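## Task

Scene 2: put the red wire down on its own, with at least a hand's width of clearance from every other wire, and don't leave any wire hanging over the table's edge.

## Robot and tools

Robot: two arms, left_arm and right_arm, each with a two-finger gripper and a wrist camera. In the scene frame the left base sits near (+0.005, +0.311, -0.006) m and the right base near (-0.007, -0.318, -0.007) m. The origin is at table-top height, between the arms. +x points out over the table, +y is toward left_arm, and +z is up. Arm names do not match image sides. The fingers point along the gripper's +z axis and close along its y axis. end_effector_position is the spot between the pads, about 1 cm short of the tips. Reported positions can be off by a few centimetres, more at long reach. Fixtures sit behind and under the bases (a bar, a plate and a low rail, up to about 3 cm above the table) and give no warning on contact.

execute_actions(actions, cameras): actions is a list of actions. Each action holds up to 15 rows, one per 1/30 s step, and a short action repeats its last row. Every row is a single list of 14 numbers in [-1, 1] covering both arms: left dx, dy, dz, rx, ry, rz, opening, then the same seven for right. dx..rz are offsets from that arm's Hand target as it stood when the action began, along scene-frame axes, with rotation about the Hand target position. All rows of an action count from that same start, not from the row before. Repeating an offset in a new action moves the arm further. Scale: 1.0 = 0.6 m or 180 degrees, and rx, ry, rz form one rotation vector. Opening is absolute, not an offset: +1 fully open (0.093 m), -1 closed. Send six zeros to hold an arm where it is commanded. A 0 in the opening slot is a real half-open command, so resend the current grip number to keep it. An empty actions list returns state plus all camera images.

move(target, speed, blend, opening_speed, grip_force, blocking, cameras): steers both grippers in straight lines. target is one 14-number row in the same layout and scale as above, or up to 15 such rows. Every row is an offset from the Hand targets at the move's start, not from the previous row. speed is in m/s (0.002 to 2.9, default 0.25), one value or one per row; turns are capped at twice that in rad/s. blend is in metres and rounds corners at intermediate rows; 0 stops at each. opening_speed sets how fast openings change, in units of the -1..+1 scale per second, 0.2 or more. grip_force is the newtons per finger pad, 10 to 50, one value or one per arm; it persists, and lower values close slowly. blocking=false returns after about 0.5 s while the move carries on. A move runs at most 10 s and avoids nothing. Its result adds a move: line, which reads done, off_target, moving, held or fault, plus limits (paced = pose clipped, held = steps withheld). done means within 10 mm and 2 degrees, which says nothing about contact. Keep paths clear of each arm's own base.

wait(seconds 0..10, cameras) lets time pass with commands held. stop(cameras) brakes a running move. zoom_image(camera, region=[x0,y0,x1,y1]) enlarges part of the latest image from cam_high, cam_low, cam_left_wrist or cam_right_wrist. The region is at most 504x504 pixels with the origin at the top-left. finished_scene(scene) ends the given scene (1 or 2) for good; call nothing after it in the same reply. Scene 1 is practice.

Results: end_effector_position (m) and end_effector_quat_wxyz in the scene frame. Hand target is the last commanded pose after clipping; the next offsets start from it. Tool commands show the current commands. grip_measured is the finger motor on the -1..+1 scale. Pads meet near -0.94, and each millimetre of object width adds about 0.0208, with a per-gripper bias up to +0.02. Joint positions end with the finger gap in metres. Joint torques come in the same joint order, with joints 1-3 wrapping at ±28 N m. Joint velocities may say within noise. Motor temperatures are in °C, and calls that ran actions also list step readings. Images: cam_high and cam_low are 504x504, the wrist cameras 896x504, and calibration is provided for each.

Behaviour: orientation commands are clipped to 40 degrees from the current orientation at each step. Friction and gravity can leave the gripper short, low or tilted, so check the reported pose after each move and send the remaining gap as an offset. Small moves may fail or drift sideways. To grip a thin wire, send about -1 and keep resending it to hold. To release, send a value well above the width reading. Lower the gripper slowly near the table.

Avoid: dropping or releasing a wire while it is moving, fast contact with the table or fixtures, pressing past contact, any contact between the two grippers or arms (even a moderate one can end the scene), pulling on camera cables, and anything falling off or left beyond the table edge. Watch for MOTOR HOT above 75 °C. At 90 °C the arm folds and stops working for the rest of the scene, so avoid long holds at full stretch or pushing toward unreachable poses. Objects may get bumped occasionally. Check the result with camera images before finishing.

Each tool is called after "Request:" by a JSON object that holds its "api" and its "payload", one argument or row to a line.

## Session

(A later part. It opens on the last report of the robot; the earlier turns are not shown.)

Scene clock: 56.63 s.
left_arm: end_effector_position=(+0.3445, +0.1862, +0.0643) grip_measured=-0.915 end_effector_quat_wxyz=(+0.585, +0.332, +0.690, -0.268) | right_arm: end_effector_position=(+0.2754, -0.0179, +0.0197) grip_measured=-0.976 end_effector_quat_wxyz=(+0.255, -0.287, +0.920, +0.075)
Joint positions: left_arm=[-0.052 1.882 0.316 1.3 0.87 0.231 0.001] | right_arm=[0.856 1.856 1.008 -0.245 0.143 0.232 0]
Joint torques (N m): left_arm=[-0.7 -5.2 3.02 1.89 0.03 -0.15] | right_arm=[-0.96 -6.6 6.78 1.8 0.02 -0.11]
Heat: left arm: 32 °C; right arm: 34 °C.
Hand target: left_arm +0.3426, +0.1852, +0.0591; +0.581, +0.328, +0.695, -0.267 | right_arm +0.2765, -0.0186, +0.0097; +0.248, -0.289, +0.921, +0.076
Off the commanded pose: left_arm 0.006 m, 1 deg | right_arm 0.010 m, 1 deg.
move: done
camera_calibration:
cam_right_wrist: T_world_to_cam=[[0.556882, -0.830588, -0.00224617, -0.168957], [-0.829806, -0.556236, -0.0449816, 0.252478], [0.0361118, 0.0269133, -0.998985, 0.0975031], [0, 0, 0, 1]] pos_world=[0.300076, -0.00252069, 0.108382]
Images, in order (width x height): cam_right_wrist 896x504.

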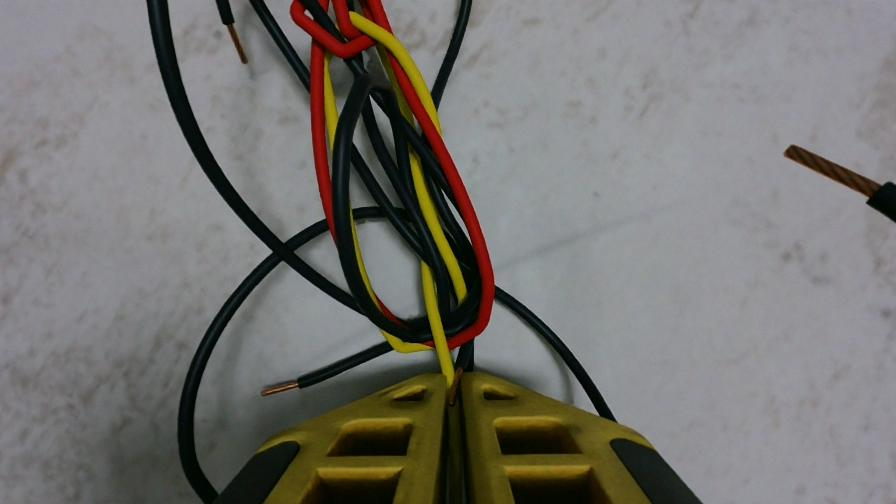

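Request:
{"api": "move", "payload": {
  "target": [0,0,0,0,0,0,-0.92,-0.1,-0.22,0.06,0,0,0,-1],
  "cameras": ["all"],
  "speed": 0.06
}}

Request:
{"api": "zoom_image", "payload": {
  "camera": "cam_left_wrist",
  "region": [400, 100, 800, 380]
}}

Scene clock: 59.80 s.
left_arm: end_effector_position=(+0.3122, +0.1568, +0.0654) grip_measured=-0.915 end_effector_quat_wxyz=(+0.556, +0.381, +0.656, -0.340) | right_arm: end_effector_position=(+0.2354, -0.0890, +0.0850) grip_measured=-0.976 end_effector_quat_wxyz=(+0.330, -0.314, +0.874, +0.171)
Joint positions: left_arm=[-0.098 1.882 0.295 1.299 1.019 0.231 0.001] | right_arm=[0.708 1.302 0.62 -0.173 -0.063 0.059 0]
Joint torques (N m): left_arm=[4.75 -6.65 3.45 1.71 -1.45 -0.11] | right_arm=[-3.38 -6.31 4.56 -0.33 1.17 -0.05]
Heat: left arm: 32 °C; right arm: 33 °C.
Hand target: left_arm +0.3426, +0.1852, +0.0591; +0.581, +0.328, +0.695, -0.267 | right_arm +0.2165, -0.1506, +0.0458; +0.248, -0.289, +0.921, +0.076
Off the commanded pose: left_arm 0.042 m, 12 deg | right_arm 0.075 m, 16 deg.
move: off_target (left_arm, right_arm)
camera_calibration:
cam_left_wrist: T_world_to_cam=[[-0.894466, -0.441978, 0.0677166, 0.337179], [-0.313639, 0.512239, -0.799526, 0.102419], [0.318686, -0.736387, -0.596802, 0.1397], [0, 0, 0, 1]] pos_world=[0.289198, 0.199436, 0.142428]
cam_right_wrist: T_world_to_cam=[[0.653877, -0.749478, -0.103572, -0.21258], [-0.745359, -0.614588, -0.258304, 0.175798], [0.129939, 0.246098, -0.960496, 0.160255], [0, 0, 0, 1]] pos_world=[0.249211, -0.0907194, 0.177316]

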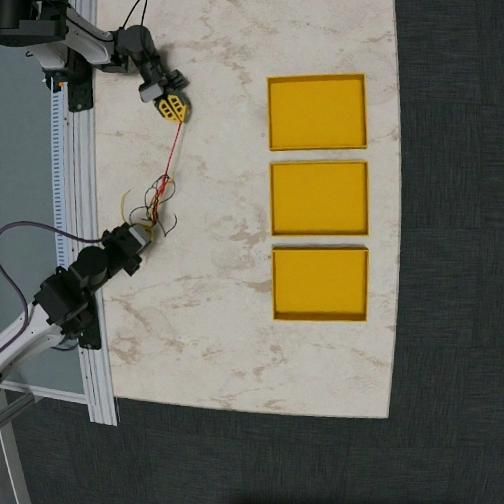

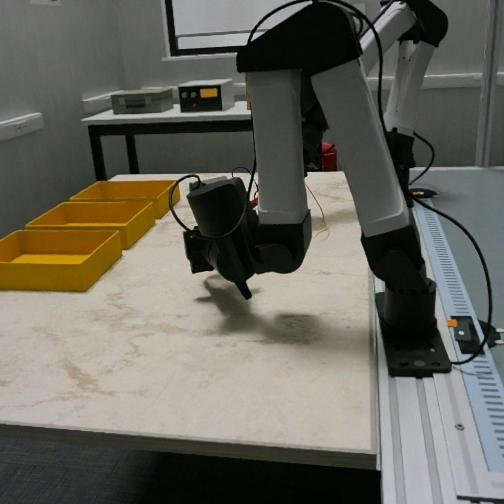

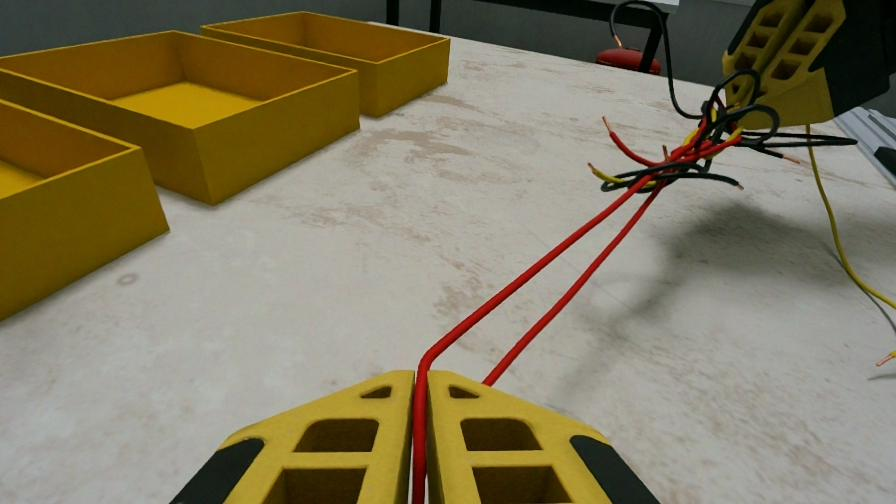

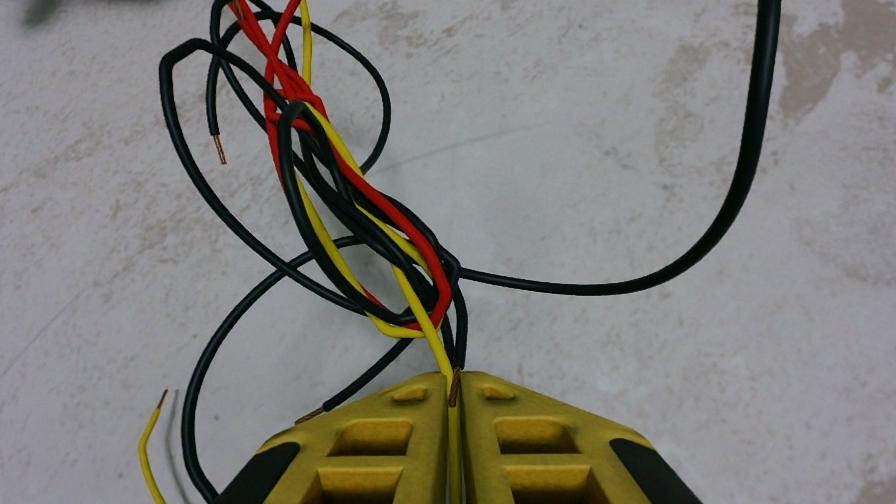

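Scaled by 1.260 from the camera's 896x504 image, which has a finer 1280x720 frame.

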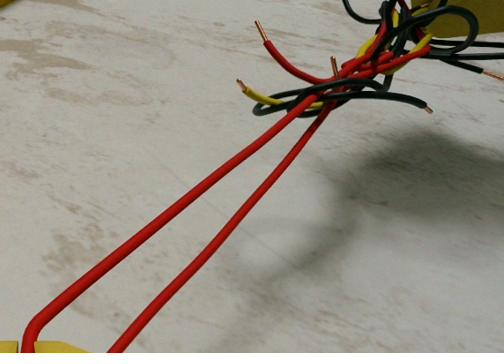

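Request:
{"api": "move", "payload": {
  "target": [
    [-0.01,-0.05,0,0,0,0,-0.92,0.05,0.09,-0.04,0,0,0,-1],
    [-0.01,-0.05,-0.04,0,0,0,-0.92,0.05,0.09,-0.042,0,0,0,-1],
    [-0.01,-0.05,-0.04,0,0,0,-0.92,0.05,0.09,-0.042,0,0,0,-0.4],
    [-0.01,-0.05,-0.04,0,0,0,-0.92,0.1,0.17,0.12,0,0,0,-0.4]
  ],
  "cameras": ["all"],
  "speed": [0.1,0.1,0.1,0.12]
}}

Request:
{"api": "zoom_image", "payload": {
  "camera": "cam_right_wrist",
  "region": [250, 100, 650, 400]
}}

Scene clock: 64.57 s.
left_arm: end_effector_position=(+0.3296, +0.1529, +0.0306) grip_measured=-0.915 end_effector_quat_wxyz=(+0.564, +0.331, +0.703, -0.278) | right_arm: end_effector_position=(+0.2755, -0.0523, +0.1214) grip_measured=-0.402 end_effector_quat_wxyz=(+0.253, -0.291, +0.919, +0.081)
Joint positions: left_arm=[-0.195 2.068 0.285 1.501 0.745 0.183 0.001] | right_arm=[0.777 1.617 1.168 -0.634 0.093 0.157 0.026]
Joint torques (N m): left_arm=[0.38 -5.42 3.38 2.26 0 -0.15] | right_arm=[0.4 -5.14 10.1 1.53 0.24 0.12]
Heat: left arm: 31 °C; right arm: 34 °C.
Hand target: left_arm +0.3367, +0.1553, +0.0352; +0.582, +0.328, +0.695, -0.267 | right_arm +0.2765, -0.0485, +0.1178; +0.248, -0.289, +0.921, +0.076
Off the commanded pose: left_arm 0.009 m, 3 deg | right_arm 0.005 m, 1 deg.
move: off_target (left_arm); target 3's new opening was sent with right_arm's hand 0.017 m and 4 deg from that target
camera_calibration:
cam_left_wrist: T_world_to_cam=[[-0.801773, -0.594105, 0.0648001, 0.346101], [-0.42329, 0.487991, -0.763342, 0.12085], [0.421883, -0.639456, -0.642737, 0.0632033], [0, 0, 0, 1]] pos_world=[0.301985, 0.187062, 0.110446]
cam_right_wrist: T_world_to_cam=[[0.56625, -0.824146, -0.0119571, -0.198415], [-0.82368, -0.56528, -0.0448281, 0.235835], [0.0301858, 0.0352328, -0.998923, 0.202188], [0, 0, 0, 1]] pos_world=[0.300502, -0.0373336, 0.21017]

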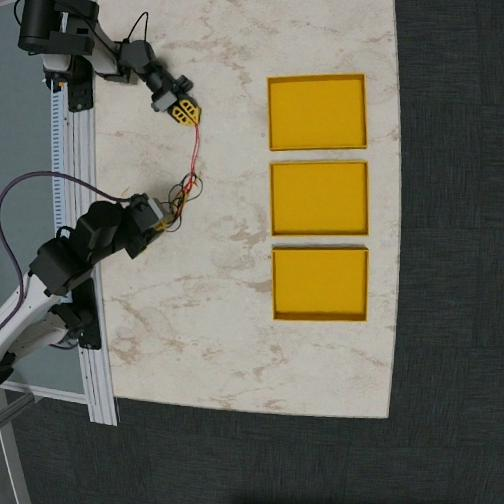

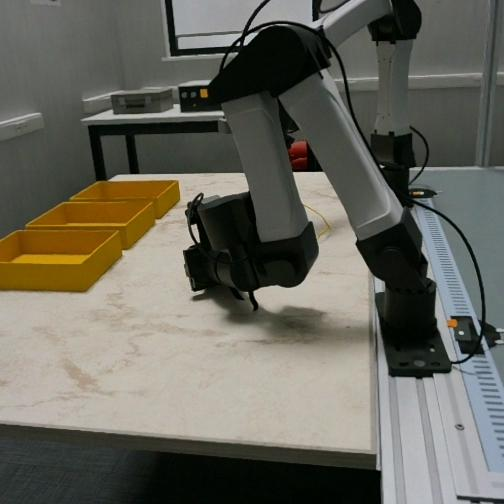

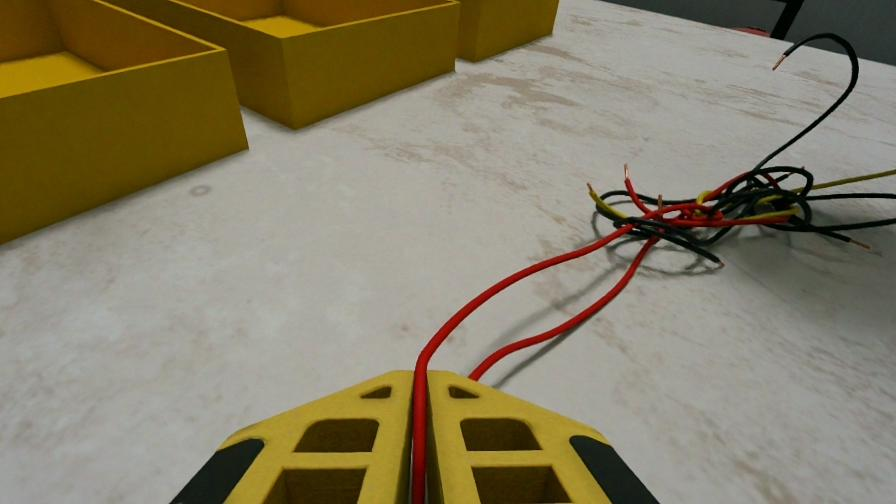

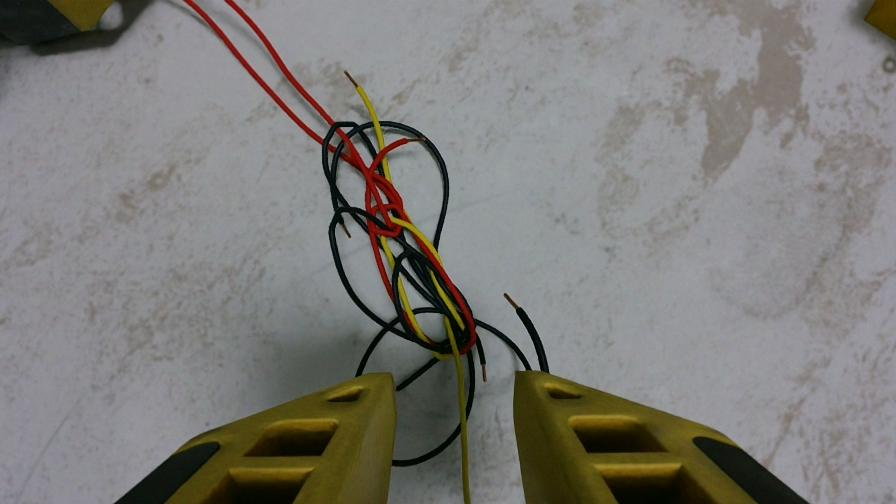

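Scaled by 1.260 from the camera's 896x504 image, which has a finer 1280x720 frame.

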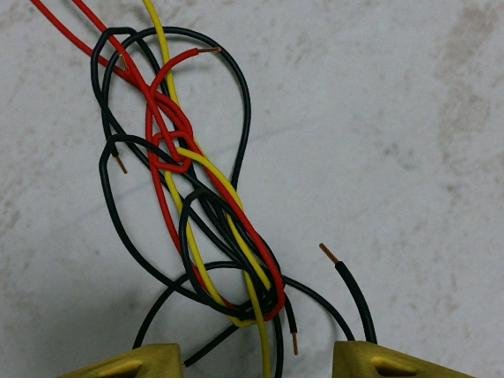

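Request:
{"api": "move", "payload": {
  "target": [0,0,0,0,0,0,-0.92,-0.015,0.05,-0.06,0,0,0,-0.4],
  "cameras": ["cam_right_wrist"]
}}

Request:
{"api": "zoom_image", "payload": {
  "camera": "cam_right_wrist",
  "region": [300, 60, 500, 200]
}}

Request:
{"api": "zoom_image", "payload": {
  "camera": "cam_right_wrist",
  "region": [350, 160, 550, 300]
}}

Request:
{"api": "zoom_image", "payload": {
  "camera": "cam_right_wrist",
  "region": [350, 280, 550, 420]
}}

Scene clock: 79.10 s.
left_arm: end_effector_position=(+0.3296, +0.1529, +0.0306) grip_measured=-0.915 end_effector_quat_wxyz=(+0.564, +0.331, +0.703, -0.278) | right_arm: end_effector_position=(+0.2664, -0.0208, +0.0903) grip_measured=-0.402 end_effector_quat_wxyz=(+0.250, -0.293, +0.919, +0.080)
Joint positions: left_arm=[-0.195 2.068 0.285 1.501 0.745 0.183 0.001] | right_arm=[0.862 1.715 1.15 -0.533 0.129 0.23 0.026]
Joint torques (N m): left_arm=[0.29 -5.41 3.41 2.26 0 -0.15] | right_arm=[0.12 -6.17 7.57 1.78 0.26 0.11]
Motor temperatures (°C): left_arm=[26 31 27 33 27 27 28] | right_arm=[27 30 35 29 25 23 26]
Heat: left arm: 33 °C; right arm: 35 °C.
Hand target: left_arm +0.3367, +0.1553, +0.0352; +0.582, +0.328, +0.695, -0.267 | right_arm +0.2675, -0.0186, +0.0819; +0.248, -0.289, +0.921, +0.076
Off the commanded pose: left_arm 0.009 m, 3 deg | right_arm 0.009 m, 1 deg.
move: off_target (left_arm)
camera_calibration:
cam_right_wrist: T_world_to_cam=[[0.56946, -0.821946, -0.0109606, -0.168593], [-0.821657, -0.568762, -0.037282, 0.243414], [0.0244099, 0.0302365, -0.999245, 0.171676], [0, 0, 0, 1]] pos_world=[0.291819, -0.00532083, 0.178774]
Images, in order (width x height): cam_right_wrist 896x504.

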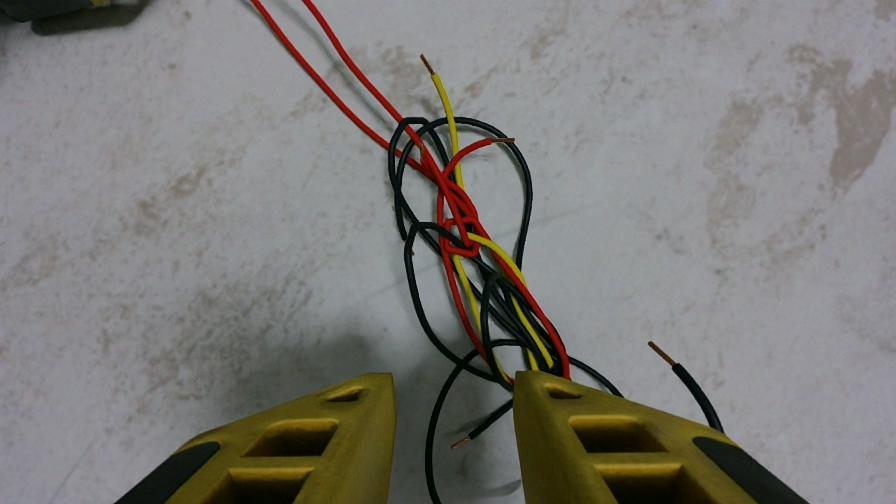

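Scaled by 2.520 from the camera's 896x504 image, which has a finer 1280x720 frame.

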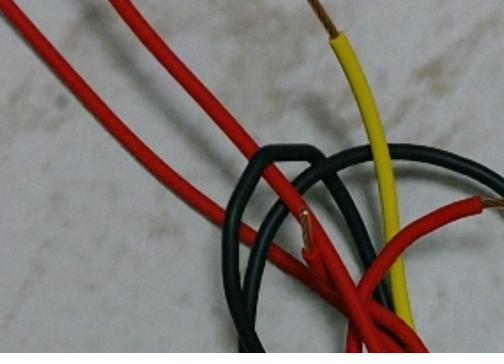

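Scaled by 2.520 from the camera's 896x504 image, which has a finer 1280x720 frame.

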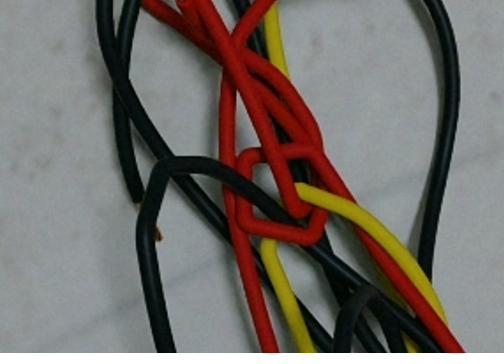

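Scaled by 2.520 from the camera's 896x504 image, which has a finer 1280x720 frame.

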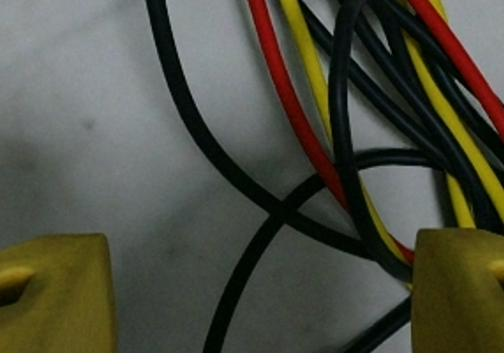

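Request:
{"api": "move", "payload": {
  "target": [
    [0,0,0,0,0,0,-0.92,0,0,0.12,0,0,0,0],
    [0,0,0,0,0,0,-0.92,0.045,-0.072,0.11,0,0,0,0]
  ],
  "cameras": ["cam_right_wrist","cam_left_wrist"],
  "blend": [0.01,0]
}}

Scene clock: 81.47 s.
left_arm: end_effector_position=(+0.3296, +0.1529, +0.0306) grip_measured=-0.915 end_effector_quat_wxyz=(+0.564, +0.331, +0.703, -0.278) | right_arm: end_effector_position=(+0.3002, -0.0614, +0.1415) grip_measured=-0.002 end_effector_quat_wxyz=(+0.246, -0.283, +0.925, +0.068)
Joint positions: left_arm=[-0.195 2.068 0.285 1.501 0.745 0.183 0.001] | right_arm=[0.715 1.671 1.315 -0.748 0.085 0.117 0.045]
Joint torques (N m): left_arm=[0.34 -5.39 3.4 2.26 0 -0.14] | right_arm=[-0.05 -10.71 7.42 1.47 -0.03 -0.12]
Heat: left arm: 33 °C; right arm: 35 °C.
Hand target: left_arm +0.3367, +0.1553, +0.0352; +0.582, +0.328, +0.695, -0.267 | right_arm +0.2946, -0.0618, +0.1479; +0.248, -0.289, +0.921, +0.076
Off the commanded pose: left_arm 0.009 m, 3 deg | right_arm 0.009 m, 1 deg.
move: off_target (left_arm)
camera_calibration:
cam_left_wrist: T_world_to_cam=[[-0.801773, -0.594105, 0.0648001, 0.346101], [-0.42329, 0.487991, -0.763342, 0.12085], [0.421883, -0.639456, -0.642737, 0.0632033], [0, 0, 0, 1]] pos_world=[0.301985, 0.187062, 0.110446]
cam_right_wrist: T_world_to_cam=[[0.546328, -0.837568, 0.00246331, -0.216509], [-0.837337, -0.546242, -0.0220618, 0.254071], [0.0198238, 0.00999033, -0.999754, 0.223512], [0, 0, 0, 1]] pos_world=[0.326597, -0.0447893, 0.229595]
Images, in order (width x height): cam_left_wrist 896x504, cam_right_wrist 896x504.

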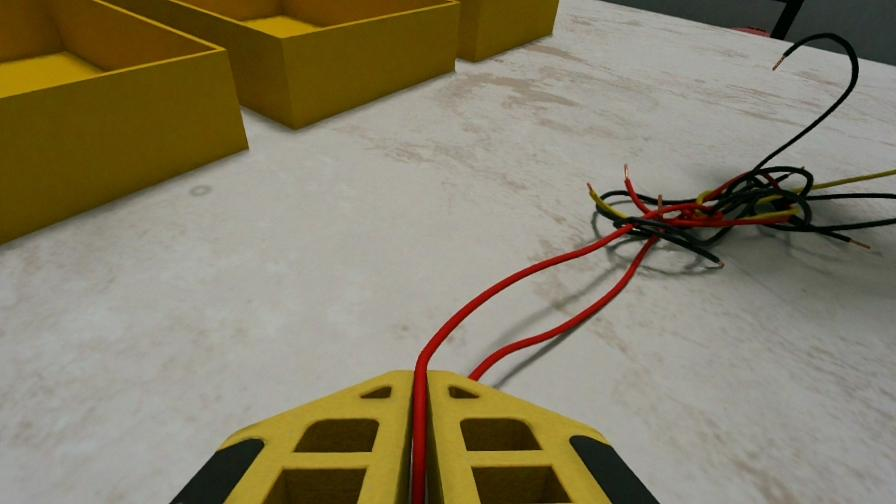

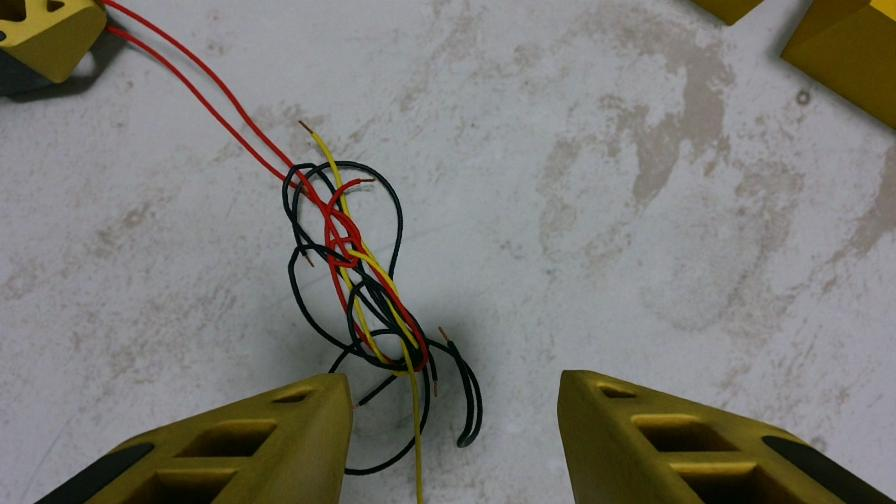

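Request:
{"api": "move", "payload": {
  "target": [
    [0,0,0,0,0,0,-0.92,0,0,-0.128,0,0,0,0],
    [0,0,0,0,0,0,-0.92,0,0,-0.128,0,0,0,-1]
  ],
  "cameras": ["cam_right_wrist","cam_left_wrist"],
  "speed": 0.12,
  "opening_speed": 1
}}

Scene clock: 84.23 s.
left_arm: end_effector_position=(+0.3296, +0.1529, +0.0306) grip_measured=-0.915 end_effector_quat_wxyz=(+0.564, +0.331, +0.703, -0.278) | right_arm: end_effector_position=(+0.2954, -0.0652, +0.0805) grip_measured=-0.977 end_effector_quat_wxyz=(+0.256, -0.282, +0.922, +0.073)
Joint positions: left_arm=[-0.195 2.068 0.285 1.501 0.745 0.183 0.001] | right_arm=[0.715 1.679 1.065 -0.467 0.084 0.115 0]
Joint torques (N m): left_arm=[0.32 -5.46 3.4 2.24 -0.01 -0.16] | right_arm=[-0.1 -5.64 7.36 1.83 -0.02 -0.12]
Heat: left arm: 33 °C; right arm: 35 °C.
Hand target: left_arm +0.3367, +0.1553, +0.0352; +0.582, +0.328, +0.695, -0.267 | right_arm +0.2946, -0.0618, +0.0710; +0.248, -0.289, +0.921, +0.076
Off the commanded pose: left_arm 0.009 m, 3 deg | right_arm 0.010 m, 1 deg.
move: off_target (left_arm)
camera_calibration:
cam_left_wrist: T_world_to_cam=[[-0.801773, -0.594105, 0.0648001, 0.346101], [-0.42329, 0.487991, -0.763342, 0.12085], [0.421883, -0.639456, -0.642737, 0.0632033], [0, 0, 0, 1]] pos_world=[0.301985, 0.187062, 0.110446]
cam_right_wrist: T_world_to_cam=[[0.547958, -0.836505, -0.000722792, -0.217073], [-0.835694, -0.547389, -0.0445108, 0.247762], [0.0368379, 0.0249941, -0.999009, 0.15847], [0, 0, 0, 1]] pos_world=[0.320162, -0.0499213, 0.169184]
Images, in order (width x height): cam_left_wrist 896x504, cam_right_wrist 896x504.

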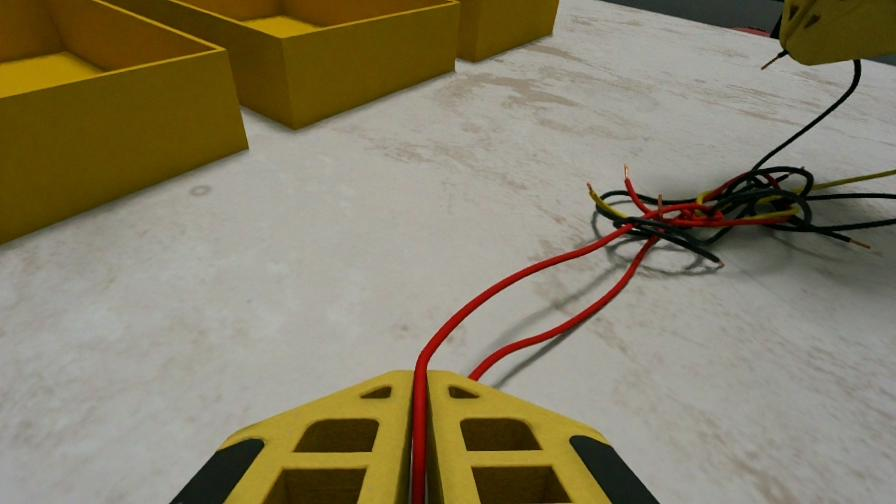

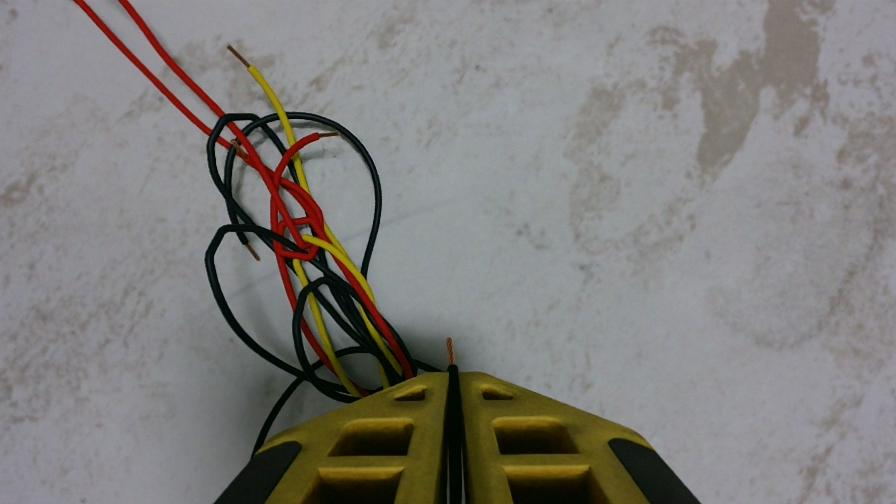

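Request:
{"api": "move", "payload": {
  "target": [0,0,0,0,0,0,-0.92,0.0,-0.25,-0.02,0,0,0,-1],
  "cameras": ["cam_right_wrist","cam_left_wrist","cam_high"],
  "speed": 0.08
}}

Request:
{"api": "zoom_image", "payload": {
  "camera": "cam_left_wrist",
  "region": [500, 50, 896, 300]
}}

Scene clock: 86.93 s.
left_arm: end_effector_position=(+0.3296, +0.1529, +0.0306) grip_measured=-0.915 end_effector_quat_wxyz=(+0.564, +0.331, +0.703, -0.278) | right_arm: end_effector_position=(+0.2972, -0.2093, +0.0559) grip_measured=-0.977 end_effector_quat_wxyz=(+0.244, -0.287, +0.923, +0.076)
Joint positions: left_arm=[-0.195 2.068 0.285 1.501 0.745 0.183 0.001] | right_arm=[0.256 1.46 0.772 -0.427 -0.14 -0.298 0]
Joint torques (N m): left_arm=[0.35 -5.45 3.4 2.24 -0.01 -0.15] | right_arm=[-0.9 -7.61 6.83 1.44 -0.14 -0.15]
Heat: left arm: 34 °C; right arm: 35 °C.
Hand target: left_arm +0.3367, +0.1553, +0.0352; +0.582, +0.328, +0.695, -0.267 | right_arm +0.2944, -0.2118, +0.0590; +0.248, -0.289, +0.922, +0.076
Off the commanded pose: left_arm 0.009 m, 3 deg | right_arm 0.005 m, 1 deg.
move: off_target (left_arm)
camera_calibration:
cam_left_wrist: T_world_to_cam=[[-0.801689, -0.594168, 0.0652611, 0.346036], [-0.423641, 0.487766, -0.763291, 0.120994], [0.421691, -0.639569, -0.64275, 0.0632845], [0, 0, 0, 1]] pos_world=[0.301984, 0.187062, 0.110447]
cam_right_wrist: T_world_to_cam=[[0.55693, -0.830502, -0.00979075, -0.339426], [-0.830443, -0.556615, -0.0233098, 0.164591], [0.0139091, 0.0211126, -0.99968, 0.143412], [0, 0, 0, 1]] pos_world=[0.323725, -0.193308, 0.14388]
Images, in order (width x height): cam_high 504x504, cam_left_wrist 896x504, cam_right_wrist 896x504.

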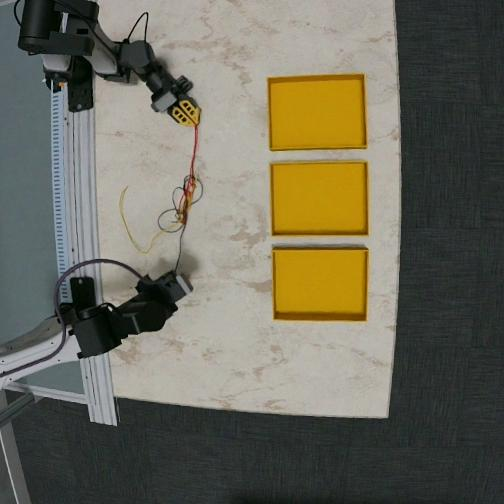

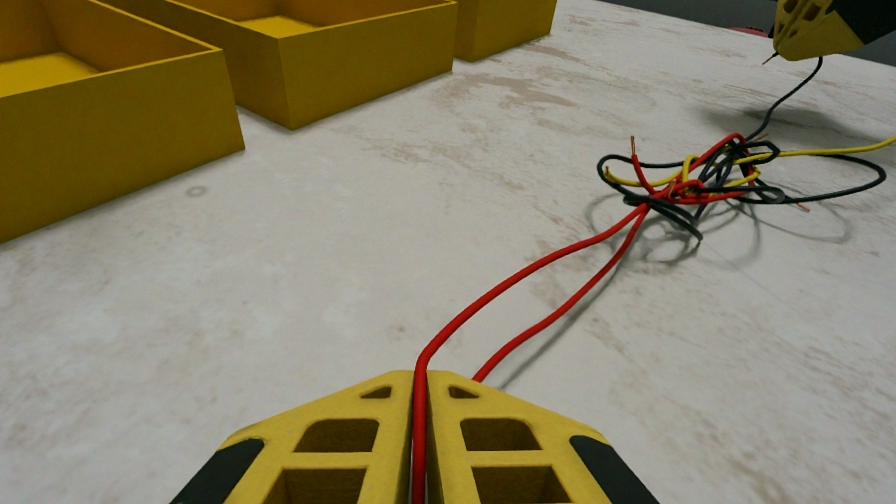

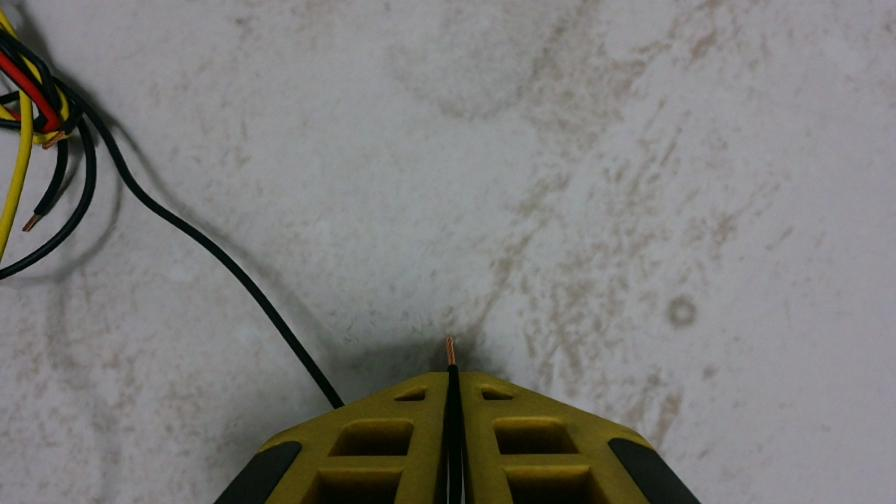

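Scaled by 1.273 from the camera's 896x504 image, which has a finer 1280x720 frame.

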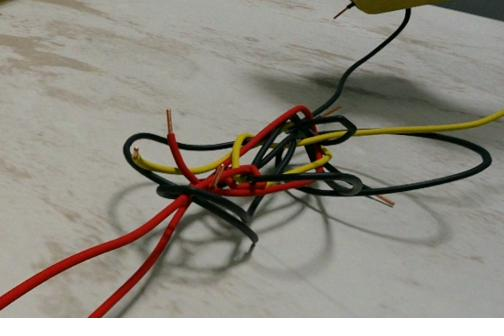

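Request:
{"api": "move", "payload": {
  "target": [0,0,0,0,0,0,-0.92,0.0,-0.2,-0.03,0,0,0,-1],
  "cameras": ["cam_left_wrist","cam_high"],
  "speed": 0.08
}}

Request:
{"api": "zoom_image", "payload": {
  "camera": "cam_left_wrist",
  "region": [500, 50, 896, 300]
}}

Scene clock: 89.27 s.
left_arm: end_effector_position=(+0.3179, +0.1395, +0.0328) grip_measured=-0.915 end_effector_quat_wxyz=(+0.555, +0.354, +0.687, -0.308) | right_arm: end_effector_position=(+0.2882, -0.3025, +0.0488) grip_measured=-0.977 end_effector_quat_wxyz=(+0.264, -0.300, +0.907, +0.133)
Joint positions: left_arm=[-0.217 2.068 0.285 1.501 0.807 0.183 0.001] | right_arm=[-0.212 1.455 0.735 -0.515 -0.453 -0.755 0]
Joint torques (N m): left_arm=[2.65 -5.96 3.07 2.19 -0.66 -0.13] | right_arm=[-3.11 -3.59 9.14 1.28 0.91 -0.31]
Heat: left arm: 34 °C; right arm: 35 °C.
Hand target: left_arm +0.3366, +0.1552, +0.0352; +0.582, +0.328, +0.695, -0.267 | right_arm +0.2945, -0.3318, +0.0410; +0.248, -0.289, +0.921, +0.076
Off the commanded pose: left_arm 0.025 m, 6 deg | right_arm 0.031 m, 7 deg.
move: off_target (left_arm, right_arm)
camera_calibration:
cam_left_wrist: T_world_to_cam=[[-0.847298, -0.525504, 0.0770141, 0.333199], [-0.384718, 0.507289, -0.771136, 0.109376], [0.366167, -0.68301, -0.631996, 0.0843042], [0, 0, 0, 1]] pos_world=[0.293528, 0.177193, 0.111963]
Images, in order (width x height): cam_high 504x504, cam_left_wrist 896x504.

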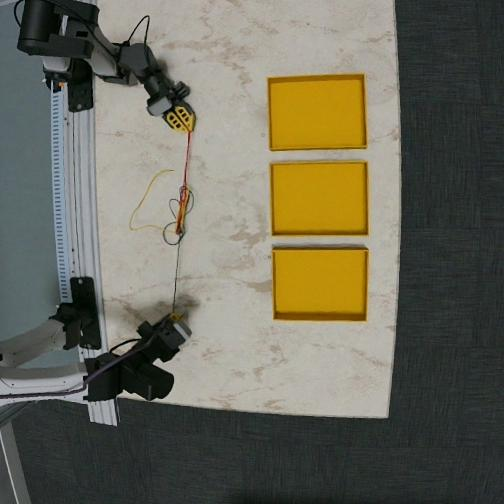

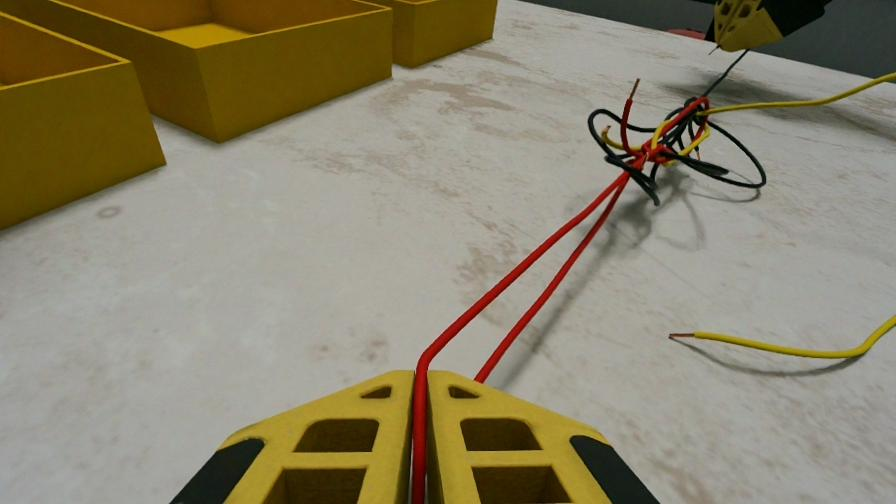

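Scaled by 1.273 from the camera's 896x504 image, which has a finer 1280x720 frame.

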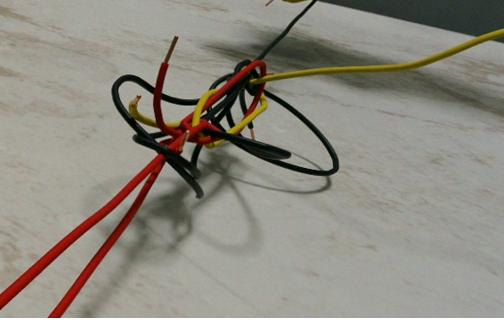

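Request:
{"api": "move", "payload": {
  "target": [0.02,0.05,0.05,0,0,0,-0.92,0.0,-0.1,0.03,0,0,0,-1],
  "cameras": ["cam_left_wrist","cam_high"],
  "speed": 0.08
}}

Request:
{"api": "zoom_image", "payload": {
  "camera": "cam_left_wrist",
  "region": [500, 50, 896, 300]
}}

Scene clock: 91.07 s.
left_arm: end_effector_position=(+0.3387, +0.1810, +0.0536) grip_measured=-0.915 end_effector_quat_wxyz=(+0.563, +0.325, +0.704, -0.286) | right_arm: end_effector_position=(+0.2875, -0.3865, +0.0590) grip_measured=-0.977 end_effector_quat_wxyz=(+0.244, -0.286, +0.923, +0.083)
Joint positions: left_arm=[-0.066 1.897 0.311 1.271 0.872 0.214 0.001] | right_arm=[-0.464 1.521 0.888 -0.689 -0.413 -0.996 0]
Joint torques (N m): left_arm=[0.73 -9.52 5.04 1.63 0.05 -0.03] | right_arm=[-0.58 -3.89 9.31 1.17 -0.25 -0.15]
Heat: left arm: 34 °C; right arm: 35 °C.
Hand target: left_arm +0.3486, +0.1852, +0.0651; +0.581, +0.328, +0.695, -0.267 | right_arm +0.2946, -0.3918, +0.0590; +0.248, -0.289, +0.921, +0.076
Off the commanded pose: left_arm 0.016 m, 3 deg | right_arm 0.009 m, 1 deg.
move: off_target (left_arm)
camera_calibration:
cam_left_wrist: T_world_to_cam=[[-0.800882, -0.593068, 0.0828078, 0.367208], [-0.431419, 0.475547, -0.766637, 0.133681], [0.415289, -0.649711, -0.636718, 0.0958015], [0, 0, 0, 1]] pos_world=[0.311978, 0.216451, 0.133076]
Images, in order (width x height): cam_high 504x504, cam_left_wrist 896x504.

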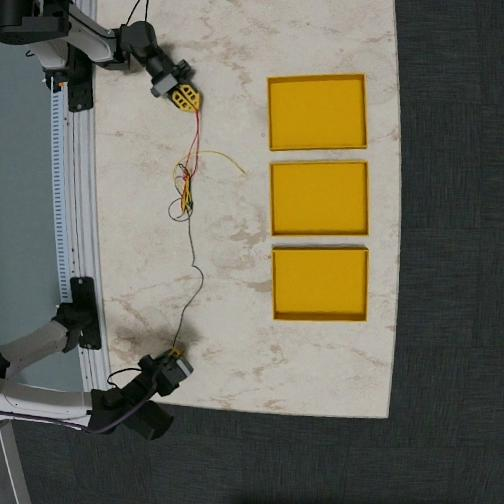

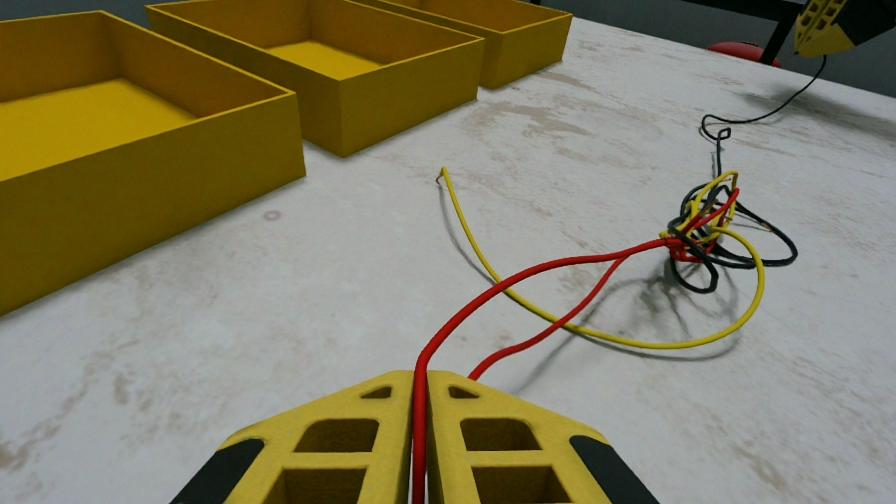

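Scaled by 1.273 from the camera's 896x504 image, which has a finer 1280x720 frame.

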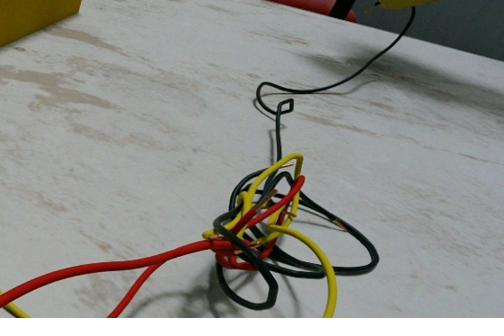

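Request:
{"api": "move", "payload": {
  "target": [-0.02,0.12,0,0,0,0,-0.92,-0.08,-0.06,-0.03,0,0,0,-1],
  "cameras": ["cam_left_wrist","cam_high"],
  "speed": 0.08
}}

Request:
{"api": "zoom_image", "payload": {
  "camera": "cam_left_wrist",
  "region": [500, 50, 896, 300]
}}

Scene clock: 93.03 s.
left_arm: end_effector_position=(+0.3313, +0.2549, +0.0522) grip_measured=-0.915 end_effector_quat_wxyz=(+0.567, +0.313, +0.710, -0.277) | right_arm: end_effector_position=(+0.2492, -0.4322, +0.0397) grip_measured=-0.977 end_effector_quat_wxyz=(+0.242, -0.288, +0.924, +0.067)
Joint positions: left_arm=[0.244 1.832 0.331 1.012 1.129 0.415 0.001] | right_arm=[-0.688 1.521 0.824 -0.703 -0.436 -1.238 0]
Joint torques (N m): left_arm=[0.62 -9.46 5.44 1.43 0.54 -0.04] | right_arm=[-0.68 -6.39 6.35 0.62 -0.56 -0.15]
Heat: left arm: 33 °C; right arm: 35 °C.
Hand target: left_arm +0.3366, +0.2573, +0.0650; +0.581, +0.328, +0.695, -0.267 | right_arm +0.2465, -0.4278, +0.0410; +0.248, -0.289, +0.921, +0.076
Off the commanded pose: left_arm 0.014 m, 3 deg | right_arm 0.005 m, 1 deg.
move: off_target (left_arm)
camera_calibration:
cam_left_wrist: T_world_to_cam=[[-0.781017, -0.61873, 0.0847729, 0.404996], [-0.448449, 0.46117, -0.765647, 0.103663], [0.434634, -0.636, -0.63765, 0.136193], [0, 0, 0, 1]] pos_world=[0.303602, 0.289396, 0.13188]
Images, in order (width x height): cam_high 504x504, cam_left_wrist 896x504.

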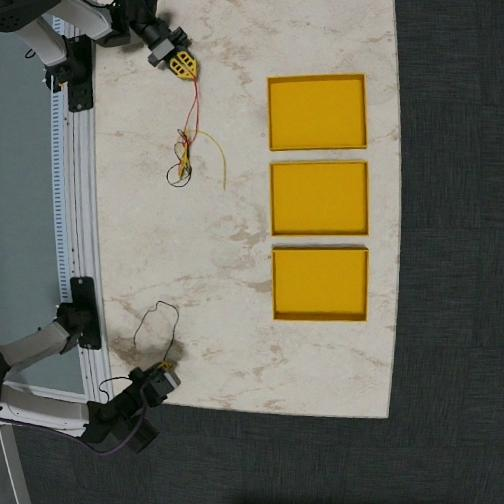

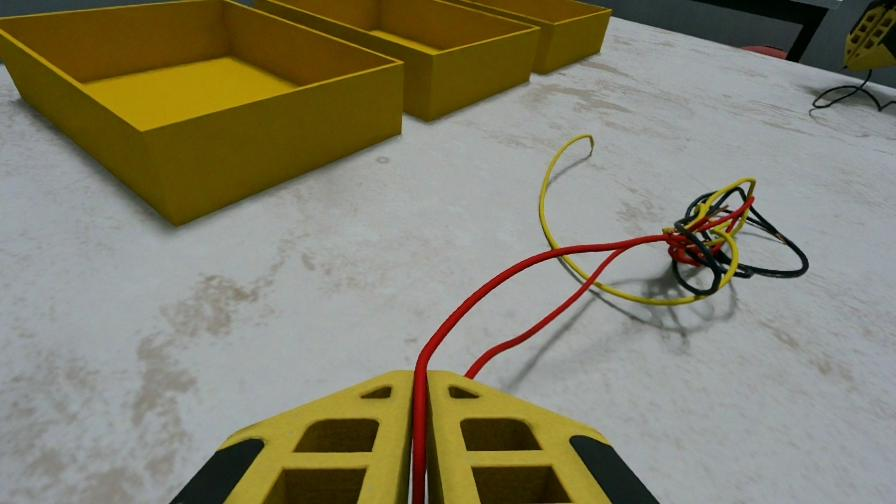

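Scaled by 1.273 from the camera's 896x504 image, which has a finer 1280x720 frame.

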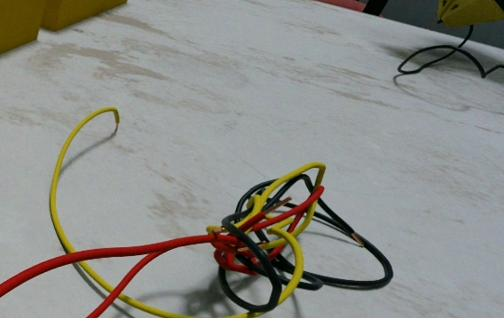

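Request:
{"api": "move", "payload": {
  "target": [
    [0,0,0,0,0,0,-0.92,0,0.08,-0.035,0,0,0,-1],
    [0,0,0,0,0,0,-0.92,0,0.08,-0.035,0,0,0,-0.3],
    [0,0,0,0,0,0,-0.92,0,0.08,0.15,0,0,0,-0.3],
    [0,0,0,0,0,0,-0.92,0.03,0.75,0.14,0,0,0,-0.3]
  ],
  "cameras": ["all"],
  "speed": [0.12,0.1,0.2,0.3],
  "blend": [0,0,0.02,0]
}}

Request:
{"api": "zoom_image", "payload": {
  "camera": "cam_right_wrist",
  "region": [250, 50, 650, 350]
}}

Scene clock: 98.43 s.
left_arm: end_effector_position=(+0.3312, +0.2548, +0.0520) grip_measured=-0.915 end_effector_quat_wxyz=(+0.567, +0.313, +0.710, -0.277) | right_arm: end_effector_position=(+0.2614, +0.0195, +0.1299) grip_measured=-0.302 end_effector_quat_wxyz=(+0.252, -0.295, +0.918, +0.083)
Joint positions: left_arm=[0.244 1.832 0.331 1.01 1.129 0.417 0.001] | right_arm=[0.943 1.791 1.397 -0.707 0.163 0.298 0.031]
Joint torques (N m): left_arm=[0.64 -9.51 5.37 1.44 0.55 0.01] | right_arm=[-0.18 -6.68 10.45 1.47 0.31 0.11]
Heat: left arm: 32 °C; right arm: 35 °C.
Hand target: left_arm +0.3366, +0.2573, +0.0650; +0.581, +0.328, +0.695, -0.267 | right_arm +0.2646, +0.0222, +0.1250; +0.248, -0.289, +0.921, +0.076
Off the commanded pose: left_arm 0.014 m, 3 deg | right_arm 0.006 m, 1 deg.
move: off_target (left_arm)
camera_calibration:
cam_left_wrist: T_world_to_cam=[[-0.781062, -0.618587, 0.0853909, 0.404904], [-0.449054, 0.461375, -0.765169, 0.103572], [0.433926, -0.63599, -0.638142, 0.136344], [0, 0, 0, 1]] pos_world=[0.303601, 0.289396, 0.131682]
cam_right_wrist: T_world_to_cam=[[0.573277, -0.819241, -0.014034, -0.132811], [-0.818905, -0.572302, -0.0431771, 0.263766], [0.0273408, 0.0362449, -0.998969, 0.209159], [0, 0, 0, 1]] pos_world=[0.286418, 0.0345683, 0.218468]

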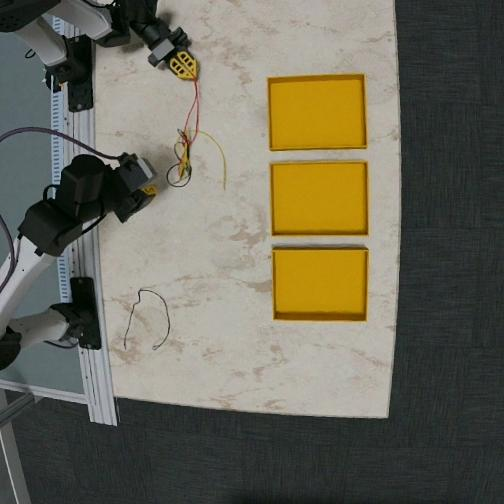

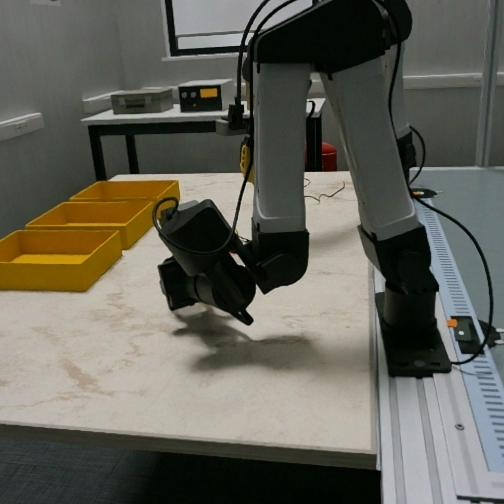

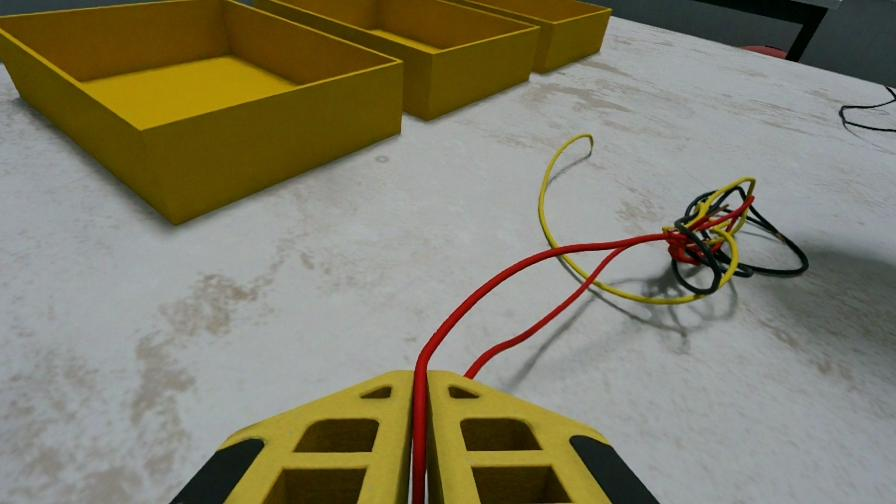

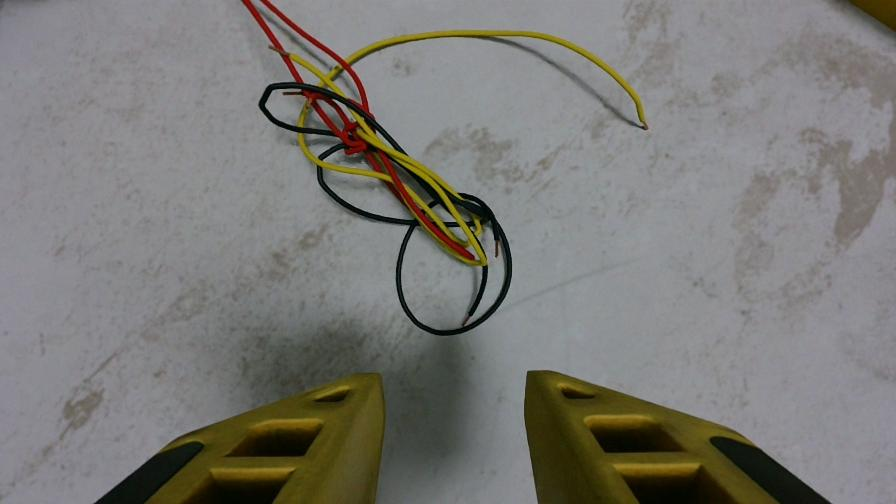

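Scaled by 1.260 from the camera's 896x504 image, which has a finer 1280x720 frame.

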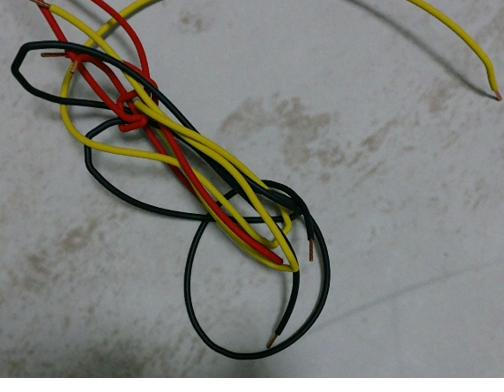

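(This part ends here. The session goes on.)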